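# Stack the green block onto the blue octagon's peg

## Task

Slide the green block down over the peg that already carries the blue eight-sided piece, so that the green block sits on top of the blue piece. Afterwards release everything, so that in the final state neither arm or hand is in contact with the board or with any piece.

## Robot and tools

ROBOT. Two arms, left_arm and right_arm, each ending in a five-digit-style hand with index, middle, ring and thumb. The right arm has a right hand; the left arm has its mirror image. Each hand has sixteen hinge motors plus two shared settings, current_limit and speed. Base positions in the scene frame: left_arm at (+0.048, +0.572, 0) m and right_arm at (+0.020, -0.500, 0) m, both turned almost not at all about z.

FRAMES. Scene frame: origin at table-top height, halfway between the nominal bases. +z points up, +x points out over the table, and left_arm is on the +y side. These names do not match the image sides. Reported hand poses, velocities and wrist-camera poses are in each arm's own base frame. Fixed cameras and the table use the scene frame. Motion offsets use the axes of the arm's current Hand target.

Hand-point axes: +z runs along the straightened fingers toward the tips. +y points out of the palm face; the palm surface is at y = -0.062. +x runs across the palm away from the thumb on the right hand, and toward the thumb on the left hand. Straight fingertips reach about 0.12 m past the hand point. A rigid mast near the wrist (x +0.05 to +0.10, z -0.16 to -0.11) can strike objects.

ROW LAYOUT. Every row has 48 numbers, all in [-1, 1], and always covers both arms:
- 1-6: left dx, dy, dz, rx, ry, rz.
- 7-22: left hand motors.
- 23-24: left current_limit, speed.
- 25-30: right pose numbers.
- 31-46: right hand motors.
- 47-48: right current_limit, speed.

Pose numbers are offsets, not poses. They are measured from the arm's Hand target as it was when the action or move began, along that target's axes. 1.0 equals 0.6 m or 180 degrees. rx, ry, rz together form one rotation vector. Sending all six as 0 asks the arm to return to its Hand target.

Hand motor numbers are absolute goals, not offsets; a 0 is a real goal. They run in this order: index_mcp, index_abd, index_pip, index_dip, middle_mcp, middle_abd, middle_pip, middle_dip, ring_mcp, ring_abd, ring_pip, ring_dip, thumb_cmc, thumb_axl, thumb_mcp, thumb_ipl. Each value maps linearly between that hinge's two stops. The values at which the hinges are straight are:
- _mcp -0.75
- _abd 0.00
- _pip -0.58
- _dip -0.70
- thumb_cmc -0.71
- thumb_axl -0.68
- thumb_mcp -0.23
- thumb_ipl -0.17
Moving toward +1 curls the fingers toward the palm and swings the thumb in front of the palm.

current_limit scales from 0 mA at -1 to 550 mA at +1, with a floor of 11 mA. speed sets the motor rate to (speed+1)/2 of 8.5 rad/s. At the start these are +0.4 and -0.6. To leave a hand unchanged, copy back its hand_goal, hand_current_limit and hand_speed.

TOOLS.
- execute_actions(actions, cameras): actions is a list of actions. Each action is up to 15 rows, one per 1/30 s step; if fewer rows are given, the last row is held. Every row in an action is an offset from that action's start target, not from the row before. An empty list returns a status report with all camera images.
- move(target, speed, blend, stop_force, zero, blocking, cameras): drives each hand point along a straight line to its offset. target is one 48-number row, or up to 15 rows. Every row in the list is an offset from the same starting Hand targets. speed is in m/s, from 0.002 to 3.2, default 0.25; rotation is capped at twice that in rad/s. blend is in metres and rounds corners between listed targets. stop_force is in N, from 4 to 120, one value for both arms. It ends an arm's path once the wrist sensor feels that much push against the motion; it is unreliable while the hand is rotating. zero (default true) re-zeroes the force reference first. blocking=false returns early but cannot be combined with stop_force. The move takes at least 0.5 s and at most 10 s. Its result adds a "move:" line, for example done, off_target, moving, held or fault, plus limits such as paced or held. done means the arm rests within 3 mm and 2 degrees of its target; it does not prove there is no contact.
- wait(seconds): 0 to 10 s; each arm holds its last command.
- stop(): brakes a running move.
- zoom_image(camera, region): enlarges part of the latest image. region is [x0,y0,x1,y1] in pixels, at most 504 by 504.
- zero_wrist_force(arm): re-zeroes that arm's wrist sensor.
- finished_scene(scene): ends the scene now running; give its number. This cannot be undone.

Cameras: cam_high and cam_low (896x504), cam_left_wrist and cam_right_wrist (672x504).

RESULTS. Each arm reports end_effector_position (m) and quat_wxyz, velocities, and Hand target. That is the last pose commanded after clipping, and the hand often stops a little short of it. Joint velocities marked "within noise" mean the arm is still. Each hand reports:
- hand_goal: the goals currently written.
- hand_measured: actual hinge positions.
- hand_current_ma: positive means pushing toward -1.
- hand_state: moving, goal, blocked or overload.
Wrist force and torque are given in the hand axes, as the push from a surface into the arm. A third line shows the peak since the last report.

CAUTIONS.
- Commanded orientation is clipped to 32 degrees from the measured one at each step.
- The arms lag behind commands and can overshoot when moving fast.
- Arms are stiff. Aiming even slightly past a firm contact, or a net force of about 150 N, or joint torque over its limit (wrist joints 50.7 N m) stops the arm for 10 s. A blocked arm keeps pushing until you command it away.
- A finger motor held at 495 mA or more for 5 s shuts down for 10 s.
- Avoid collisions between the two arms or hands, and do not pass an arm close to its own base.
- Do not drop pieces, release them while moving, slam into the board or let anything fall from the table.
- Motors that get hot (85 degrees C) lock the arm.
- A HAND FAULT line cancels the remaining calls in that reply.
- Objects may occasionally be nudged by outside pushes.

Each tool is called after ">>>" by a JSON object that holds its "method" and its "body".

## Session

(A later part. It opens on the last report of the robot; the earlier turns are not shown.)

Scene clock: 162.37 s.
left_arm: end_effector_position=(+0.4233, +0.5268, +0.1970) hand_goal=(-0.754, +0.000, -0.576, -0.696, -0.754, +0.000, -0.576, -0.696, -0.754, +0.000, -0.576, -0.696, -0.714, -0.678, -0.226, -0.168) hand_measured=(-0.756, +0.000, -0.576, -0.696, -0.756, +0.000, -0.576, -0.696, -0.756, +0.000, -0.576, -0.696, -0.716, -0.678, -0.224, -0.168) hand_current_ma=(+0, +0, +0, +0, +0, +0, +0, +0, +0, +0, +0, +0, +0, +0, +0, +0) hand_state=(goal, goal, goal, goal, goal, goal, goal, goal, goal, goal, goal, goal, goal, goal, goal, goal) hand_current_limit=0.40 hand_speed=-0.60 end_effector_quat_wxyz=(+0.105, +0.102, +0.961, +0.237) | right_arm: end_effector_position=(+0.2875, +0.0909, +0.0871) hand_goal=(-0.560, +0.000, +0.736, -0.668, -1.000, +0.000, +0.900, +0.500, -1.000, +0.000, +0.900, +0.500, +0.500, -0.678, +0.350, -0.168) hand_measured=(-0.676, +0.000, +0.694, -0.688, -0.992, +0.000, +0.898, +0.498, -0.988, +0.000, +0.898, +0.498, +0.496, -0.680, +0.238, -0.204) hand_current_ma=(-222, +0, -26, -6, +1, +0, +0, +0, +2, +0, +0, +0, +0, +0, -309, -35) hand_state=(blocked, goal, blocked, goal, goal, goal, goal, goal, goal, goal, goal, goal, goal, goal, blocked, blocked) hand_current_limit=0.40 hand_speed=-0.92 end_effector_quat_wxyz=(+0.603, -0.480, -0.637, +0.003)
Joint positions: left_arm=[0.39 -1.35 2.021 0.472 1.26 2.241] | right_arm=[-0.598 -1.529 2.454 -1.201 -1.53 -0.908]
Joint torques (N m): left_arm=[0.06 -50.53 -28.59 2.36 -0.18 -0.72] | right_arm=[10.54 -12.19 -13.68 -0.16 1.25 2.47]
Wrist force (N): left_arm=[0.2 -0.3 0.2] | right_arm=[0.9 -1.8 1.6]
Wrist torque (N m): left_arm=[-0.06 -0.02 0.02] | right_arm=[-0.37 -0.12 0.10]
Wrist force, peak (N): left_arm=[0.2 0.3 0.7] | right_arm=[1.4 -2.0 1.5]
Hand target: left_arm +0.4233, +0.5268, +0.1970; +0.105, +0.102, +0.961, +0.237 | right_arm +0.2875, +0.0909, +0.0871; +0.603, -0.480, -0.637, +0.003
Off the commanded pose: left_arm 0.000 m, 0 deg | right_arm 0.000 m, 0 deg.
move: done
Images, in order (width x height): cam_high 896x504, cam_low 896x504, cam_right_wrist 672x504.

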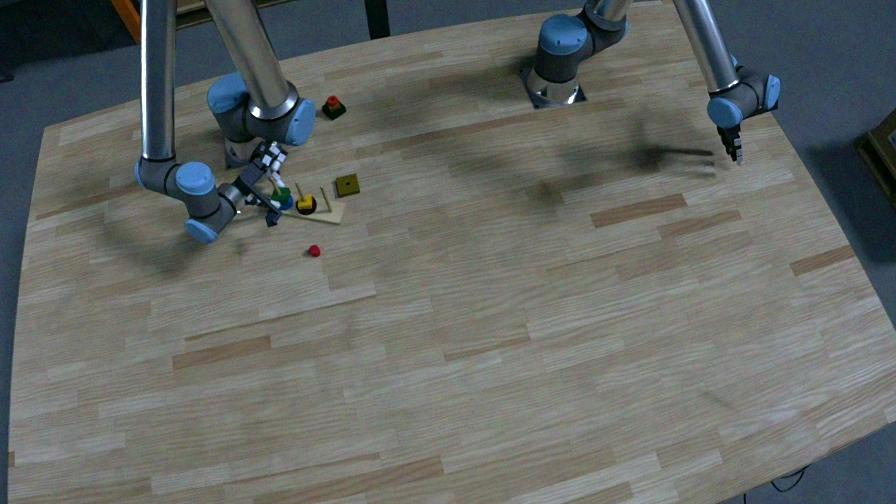

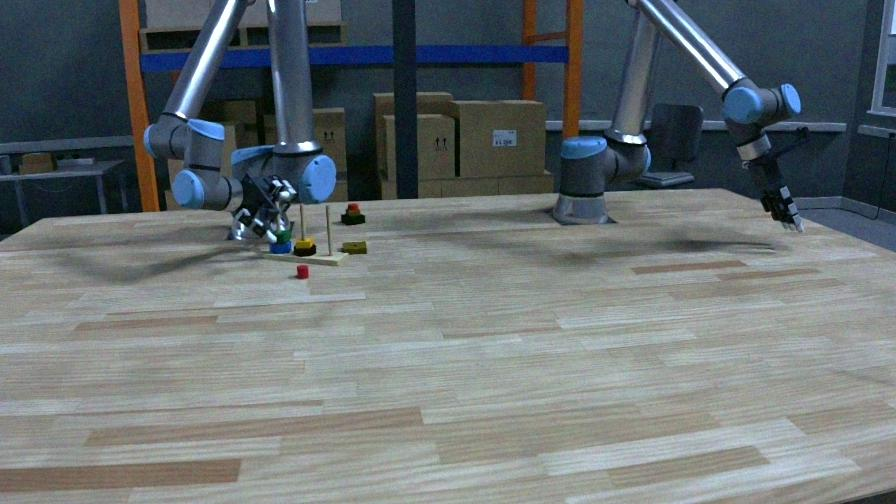

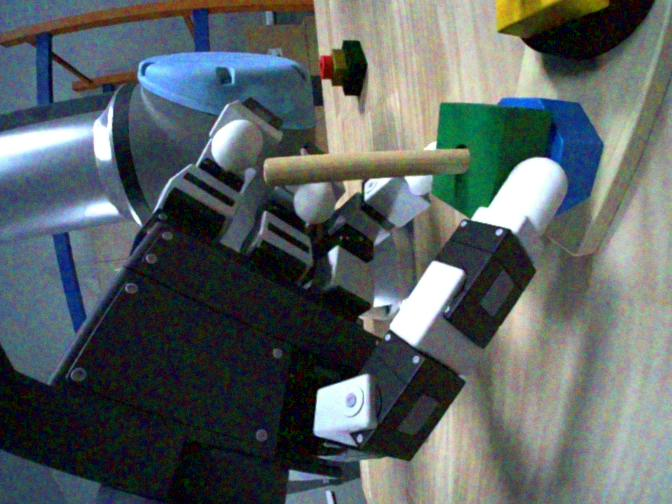

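>>> {"method": "move", "body": {"target": [[0,0,0,0,0,0,-0.754,0,-0.576,-0.696,-0.754,0,-0.576,-0.696,-0.754,0,-0.576,-0.696,-0.714,-0.678,-0.226,-0.168,0.4,-0.6,-0.0255,0.0194,0.0091,0,0,0,-0.56,0,0.737,-0.667,-1,0,0.9,0.5,-1,0,0.9,0.5,0.5,-0.677,0.35,-0.168,0.4,-0.92]], "speed": 0.01, "stop_force": 4, "cameras": ["cam_high","cam_low","cam_right_wrist"]}}

>>> {"method": "zoom_image", "body": {"camera": "cam_right_wrist", "region": [350, 40, 672, 282]}}

>>> {"method": "zoom_image", "body": {"camera": "cam_low", "region": [240, 170, 340, 260]}}

Scene clock: 164.70 s.
left_arm: end_effector_position=(+0.4233, +0.5268, +0.1970) hand_goal=(-0.754, +0.000, -0.576, -0.696, -0.754, +0.000, -0.576, -0.696, -0.754, +0.000, -0.576, -0.696, -0.714, -0.678, -0.226, -0.168) hand_measured=(-0.756, +0.000, -0.576, -0.696, -0.756, +0.000, -0.576, -0.696, -0.756, +0.000, -0.576, -0.696, -0.716, -0.678, -0.224, -0.168) hand_current_ma=(+0, +0, +0, +0, +0, +0, +0, +0, +0, +0, +0, +0, +0, +0, +0, +0) hand_state=(goal, goal, goal, goal, goal, goal, goal, goal, goal, goal, goal, goal, goal, goal, goal, goal) hand_current_limit=0.40 hand_speed=-0.60 end_effector_quat_wxyz=(+0.105, +0.102, +0.961, +0.237) | right_arm: end_effector_position=(+0.2875, +0.0910, +0.0825) hand_goal=(-0.560, +0.000, +0.736, -0.668, -1.000, +0.000, +0.900, +0.500, -1.000, +0.000, +0.900, +0.500, +0.500, -0.678, +0.350, -0.168) hand_measured=(-0.676, +0.000, +0.694, -0.688, -0.992, +0.000, +0.898, +0.498, -0.988, +0.000, +0.898, +0.498, +0.500, -0.678, +0.238, -0.204) hand_current_ma=(-222, +0, -26, -6, +1, +0, +0, +0, +2, +0, +0, +0, +0, +0, -309, -35) hand_state=(blocked, goal, blocked, goal, goal, goal, goal, goal, goal, goal, goal, goal, goal, goal, blocked, blocked) hand_current_limit=0.40 hand_speed=-0.92 end_effector_quat_wxyz=(+0.603, -0.480, -0.637, +0.003)
Joint positions: left_arm=[0.39 -1.35 2.021 0.472 1.26 2.241] | right_arm=[-0.598 -1.52 2.457 -1.213 -1.53 -0.908]
Joint torques (N m): left_arm=[0.44 -50.81 -28.53 2.48 -0.25 -1.12] | right_arm=[8.12 -43.22 -39.85 2.93 0.84 2.51]
Wrist force (N): left_arm=[-0.2 -0.2 -0.2] | right_arm=[1.1 -1.9 1.7]
Wrist torque (N m): left_arm=[-0.03 0.02 -0.01] | right_arm=[-0.34 -0.12 0.08]
Wrist force, peak (N): left_arm=[0.1 -0.7 0.2] | right_arm=[2.8 -6.3 -1.4]
Hand target: left_arm +0.4233, +0.5268, +0.1970; +0.105, +0.102, +0.961, +0.237 | right_arm +0.2875, +0.0910, +0.0825; +0.603, -0.480, -0.637, +0.003 (not the last commanded pose)
Off the commanded pose: left_arm 0.000 m, 0 deg | right_arm 0.015 m, 0 deg.
move: contact (right_arm)
Images, in order (width x height): cam_high 896x504, cam_low 896x504, cam_right_wrist 672x504.

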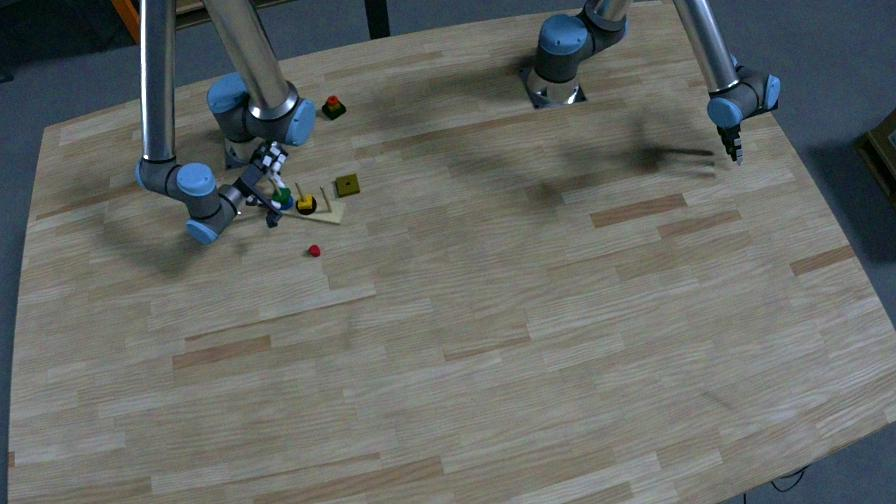

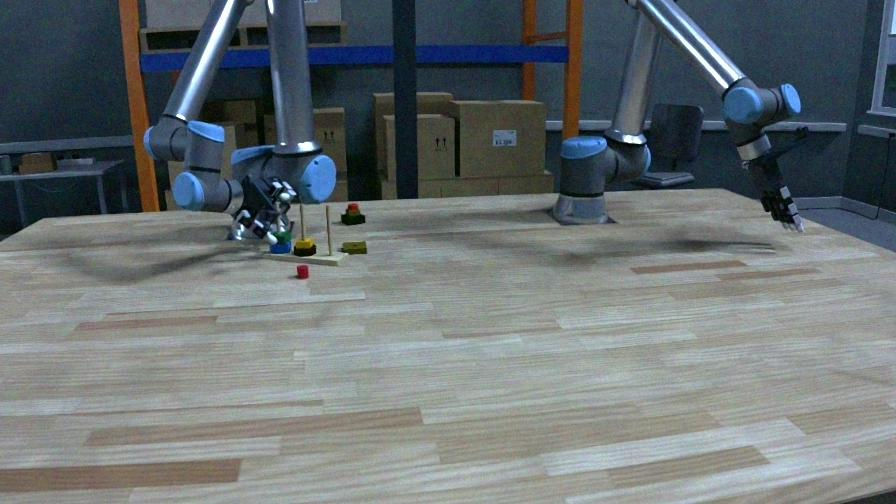

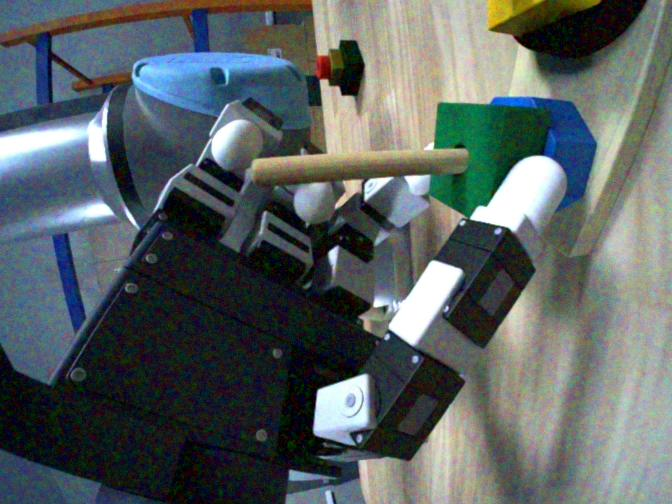

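Scaled by 1.565 from the camera's 672x504 image, which has a finer 960x720 frame.

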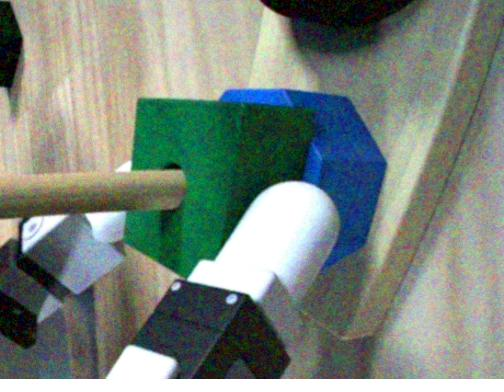

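Scaled by 5.040 from the camera's 896x504 image, which has a finer 1280x720 frame.

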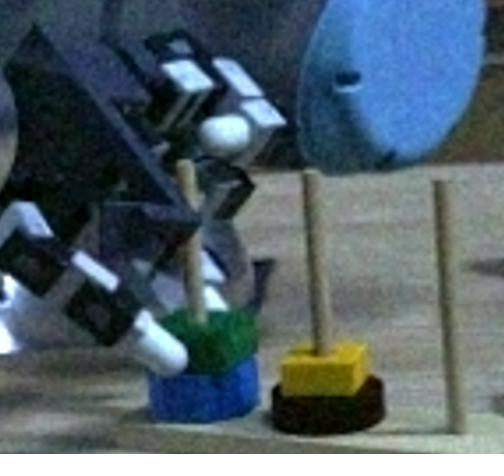

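>>> {"method": "move", "body": {"target": [[0,0,0,0,0,0,-0.754,0,-0.576,-0.696,-0.754,0,-0.576,-0.696,-0.754,0,-0.576,-0.696,-0.714,-0.678,-0.226,-0.168,0.4,-0.6,0,0,0,0,0,0,-0.85,0,0.737,-0.667,-1,0,0.9,0.5,-1,0,0.9,0.5,0.5,-0.677,0.14,-0.168,0.4,-0.9]], "cameras": ["cam_high","cam_low","cam_right_wrist"]}}

>>> {"method": "zoom_image", "body": {"camera": "cam_right_wrist", "region": [350, 40, 672, 282]}}

>>> {"method": "zoom_image", "body": {"camera": "cam_low", "region": [240, 170, 340, 260]}}

Scene clock: 166.30 s.
left_arm: end_effector_position=(+0.4233, +0.5268, +0.1970) hand_goal=(-0.754, +0.000, -0.576, -0.696, -0.754, +0.000, -0.576, -0.696, -0.754, +0.000, -0.576, -0.696, -0.714, -0.678, -0.226, -0.168) hand_measured=(-0.756, +0.000, -0.576, -0.696, -0.756, +0.000, -0.576, -0.696, -0.756, +0.000, -0.576, -0.696, -0.716, -0.678, -0.224, -0.168) hand_current_ma=(+0, +0, +0, +0, +0, +0, +0, +0, +0, +0, +0, +0, +0, +0, +0, +0) hand_state=(goal, goal, goal, goal, goal, goal, goal, goal, goal, goal, goal, goal, goal, goal, goal, goal) hand_current_limit=0.40 hand_speed=-0.60 end_effector_quat_wxyz=(+0.105, +0.102, +0.961, +0.237) | right_arm: end_effector_position=(+0.2875, +0.0909, +0.0825) hand_goal=(-0.850, +0.000, +0.736, -0.668, -1.000, +0.000, +0.900, +0.500, -1.000, +0.000, +0.900, +0.500, +0.500, -0.678, +0.140, -0.168) hand_measured=(-0.838, +0.000, +0.732, -0.670, -0.992, +0.000, +0.898, +0.498, -0.988, +0.000, +0.898, +0.498, +0.496, -0.678, +0.142, -0.170) hand_current_ma=(+2, +0, +0, +0, +1, +0, +0, +0, +2, +0, +0, +0, +0, +0, +0, +0) hand_state=(goal, goal, goal, goal, goal, goal, goal, goal, goal, goal, goal, goal, goal, goal, goal, goal) hand_current_limit=0.40 hand_speed=-0.90 end_effector_quat_wxyz=(+0.603, -0.480, -0.637, +0.003)
Joint positions: left_arm=[0.39 -1.35 2.021 0.472 1.26 2.241] | right_arm=[-0.598 -1.52 2.457 -1.213 -1.53 -0.908]
Joint torques (N m): left_arm=[2.71 -49.74 -28.72 2.57 -0.04 -0.63] | right_arm=[6.82 -43.34 -35.74 2.53 0.48 2.26]
Wrist force (N): left_arm=[-0.2 -0.2 0.1] | right_arm=[1.0 -2.0 1.9]
Wrist torque (N m): left_arm=[-0.05 0.03 -0.01] | right_arm=[-0.36 -0.08 0.05]
Wrist force, peak (N): left_arm=[0.0 0.2 0.7] | right_arm=[1.5 -2.1 1.9]
Hand target: left_arm +0.4233, +0.5268, +0.1970; +0.105, +0.102, +0.961, +0.237 | right_arm +0.2875, +0.0910, +0.0825; +0.603, -0.480, -0.637, +0.003
Off the commanded pose: left_arm 0.000 m, 0 deg | right_arm 0.000 m, 0 deg.
move: done
Images, in order (width x height): cam_high 896x504, cam_low 896x504, cam_right_wrist 672x504.

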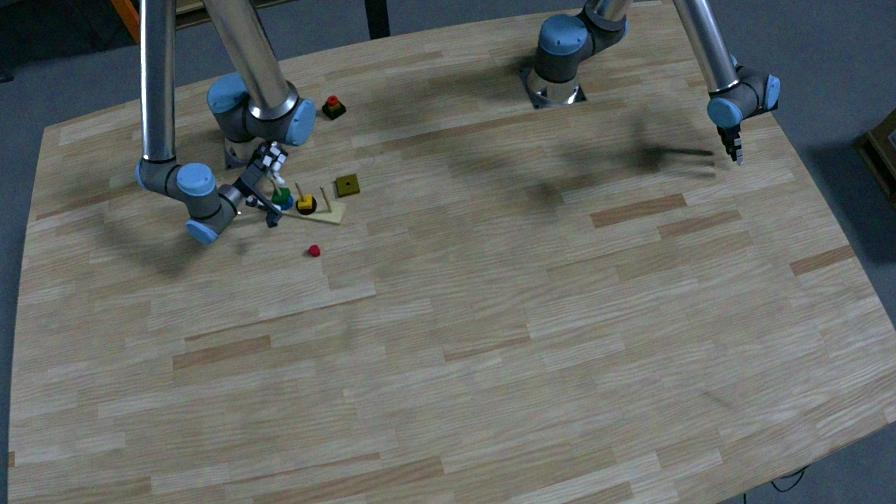

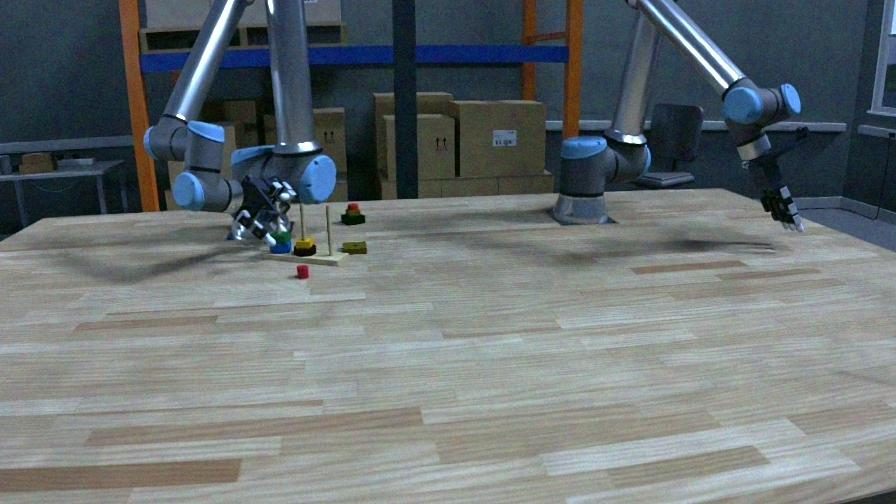

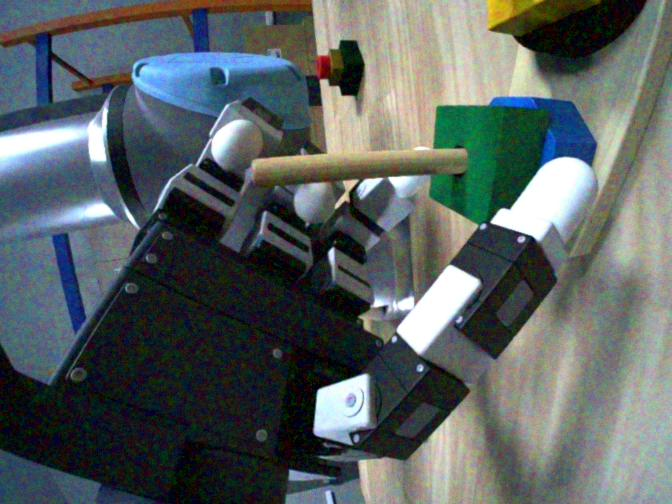

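Scaled by 1.565 from the camera's 672x504 image, which has a finer 960x720 frame.

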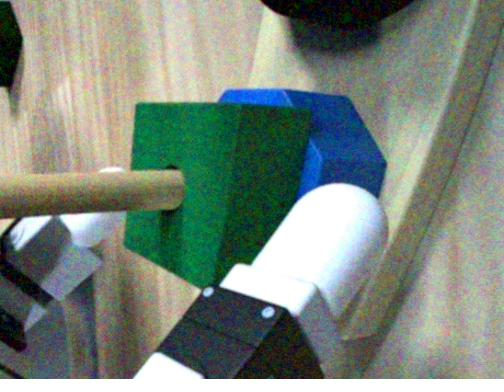

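Scaled by 5.040 from the camera's 896x504 image, which has a finer 1280x720 frame.

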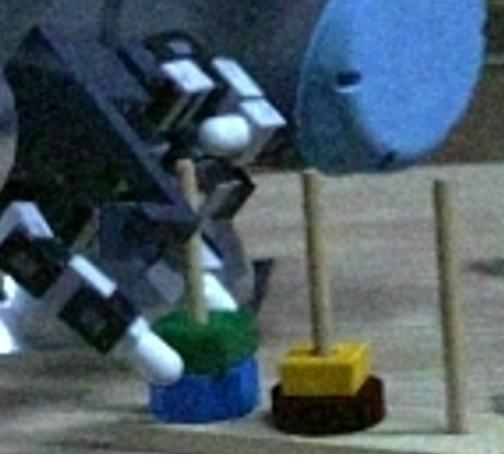

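>>> {"method": "move", "body": {"target": [[0,0,0,0,0,0,-0.754,0,-0.576,-0.696,-0.754,0,-0.576,-0.696,-0.754,0,-0.576,-0.696,-0.714,-0.678,-0.226,-0.168,0.4,-0.6,0.2553,-0.1943,-0.0907,0,0,0,-0.85,0,0.737,-0.667,-1,0,0.9,0.5,-1,0,0.9,0.5,0.5,-0.677,0.14,-0.168,0.4,-0.9]], "speed": 0.1, "cameras": ["cam_high","cam_low","cam_right_wrist"]}}

>>> {"method": "zoom_image", "body": {"camera": "cam_low", "region": [240, 170, 340, 260]}}

>>> {"method": "zoom_image", "body": {"camera": "cam_high", "region": [240, 140, 380, 240]}}

Scene clock: 170.47 s.
left_arm: end_effector_position=(+0.4233, +0.5268, +0.1970) hand_goal=(-0.754, +0.000, -0.576, -0.696, -0.754, +0.000, -0.576, -0.696, -0.754, +0.000, -0.576, -0.696, -0.714, -0.678, -0.226, -0.168) hand_measured=(-0.756, +0.000, -0.576, -0.696, -0.756, +0.000, -0.576, -0.696, -0.756, +0.000, -0.576, -0.696, -0.716, -0.678, -0.224, -0.168) hand_current_ma=(+0, +0, +0, +0, +0, +0, +0, +0, +0, +0, +0, +0, +0, +0, +0, +0) hand_state=(goal, goal, goal, goal, goal, goal, goal, goal, goal, goal, goal, goal, goal, goal, goal, goal) hand_current_limit=0.40 hand_speed=-0.60 end_effector_quat_wxyz=(+0.105, +0.102, +0.961, +0.237) | right_arm: end_effector_position=(+0.2876, +0.0911, +0.2825) hand_goal=(-0.850, +0.000, +0.736, -0.668, -1.000, +0.000, +0.900, +0.500, -1.000, +0.000, +0.900, +0.500, +0.500, -0.678, +0.140, -0.168) hand_measured=(-0.838, +0.000, +0.732, -0.670, -0.992, +0.000, +0.898, +0.498, -0.988, +0.000, +0.898, +0.498, +0.496, -0.678, +0.142, -0.170) hand_current_ma=(+2, +0, +0, +0, +1, +0, +0, +0, +2, +0, +0, +0, +0, +0, +0, +0) hand_state=(goal, goal, goal, goal, goal, goal, goal, goal, goal, goal, goal, goal, goal, goal, goal, goal) hand_current_limit=0.40 hand_speed=-0.90 end_effector_quat_wxyz=(+0.603, -0.480, -0.637, +0.003)
Joint positions: left_arm=[0.39 -1.35 2.021 0.472 1.26 2.241] | right_arm=[-0.598 -1.814 2.254 -0.716 -1.53 -0.908]
Joint torques (N m): left_arm=[1.15 -50.13 -28.76 2.41 -0.03 -0.62] | right_arm=[-11.38 -31.07 -53.36 3.26 -2.81 1.45]
Wrist force (N): left_arm=[-0.2 -0.2 0.3] | right_arm=[0.6 -1.6 1.3]
Wrist torque (N m): left_arm=[-0.06 0.04 -0.01] | right_arm=[-0.23 -0.05 0.12]
Wrist force, peak (N): left_arm=[-0.6 -0.2 0.3] | right_arm=[1.4 -2.2 2.0]
Hand target: left_arm +0.4233, +0.5268, +0.1970; +0.105, +0.102, +0.961, +0.237 | right_arm +0.2876, +0.0911, +0.2826; +0.603, -0.480, -0.637, +0.003
Off the commanded pose: left_arm 0.000 m, 0 deg | right_arm 0.000 m, 0 deg.
move: done
Images, in order (width x height): cam_high 896x504, cam_low 896x504, cam_right_wrist 672x504.

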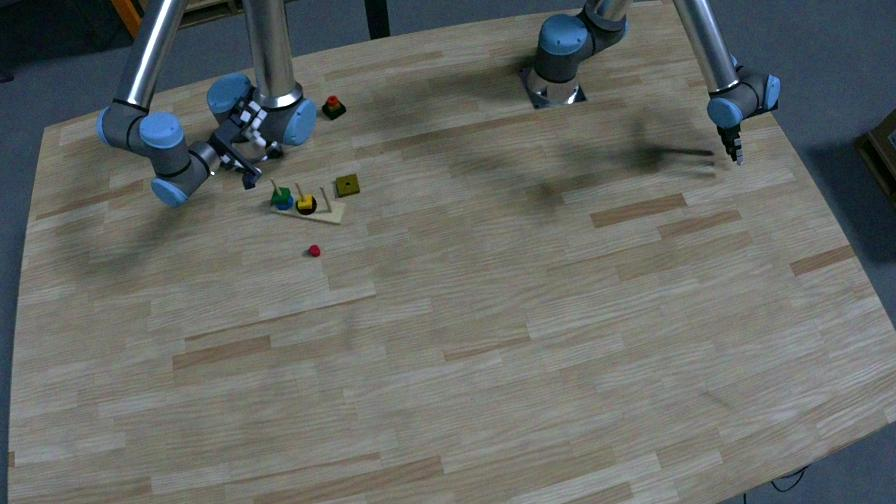

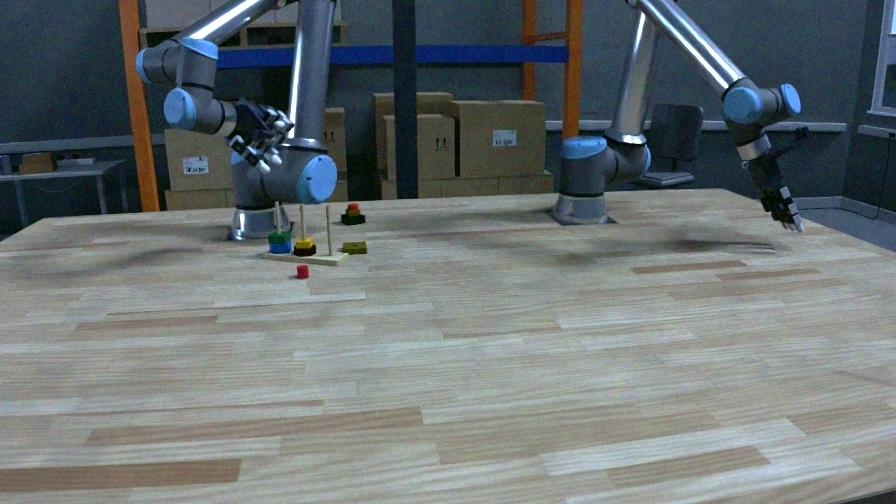

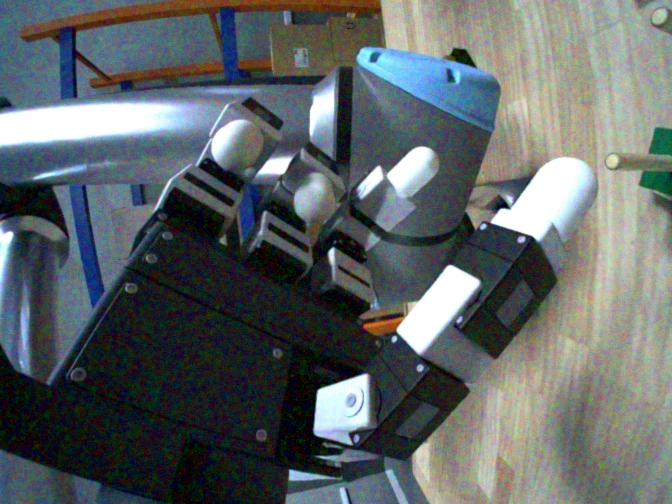

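Scaled by 5.040 from the camera's 896x504 image, which has a finer 1280x720 frame.

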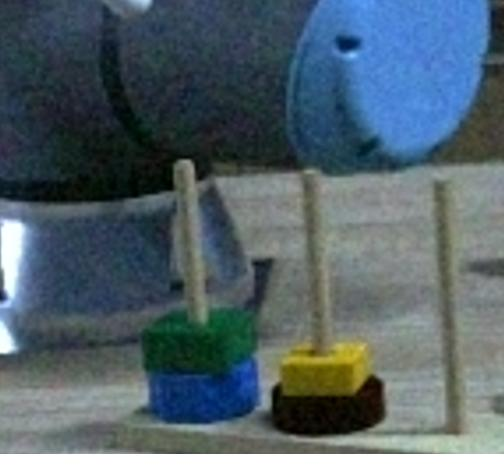

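Scaled by 3.600 from the camera's 896x504 image, which has a finer 1280x720 frame.

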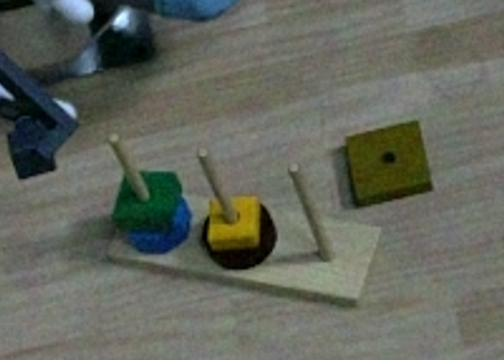

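>>> {"method": "finished_scene", "body": {"scene": 1}}

The scene is finished: the task was done.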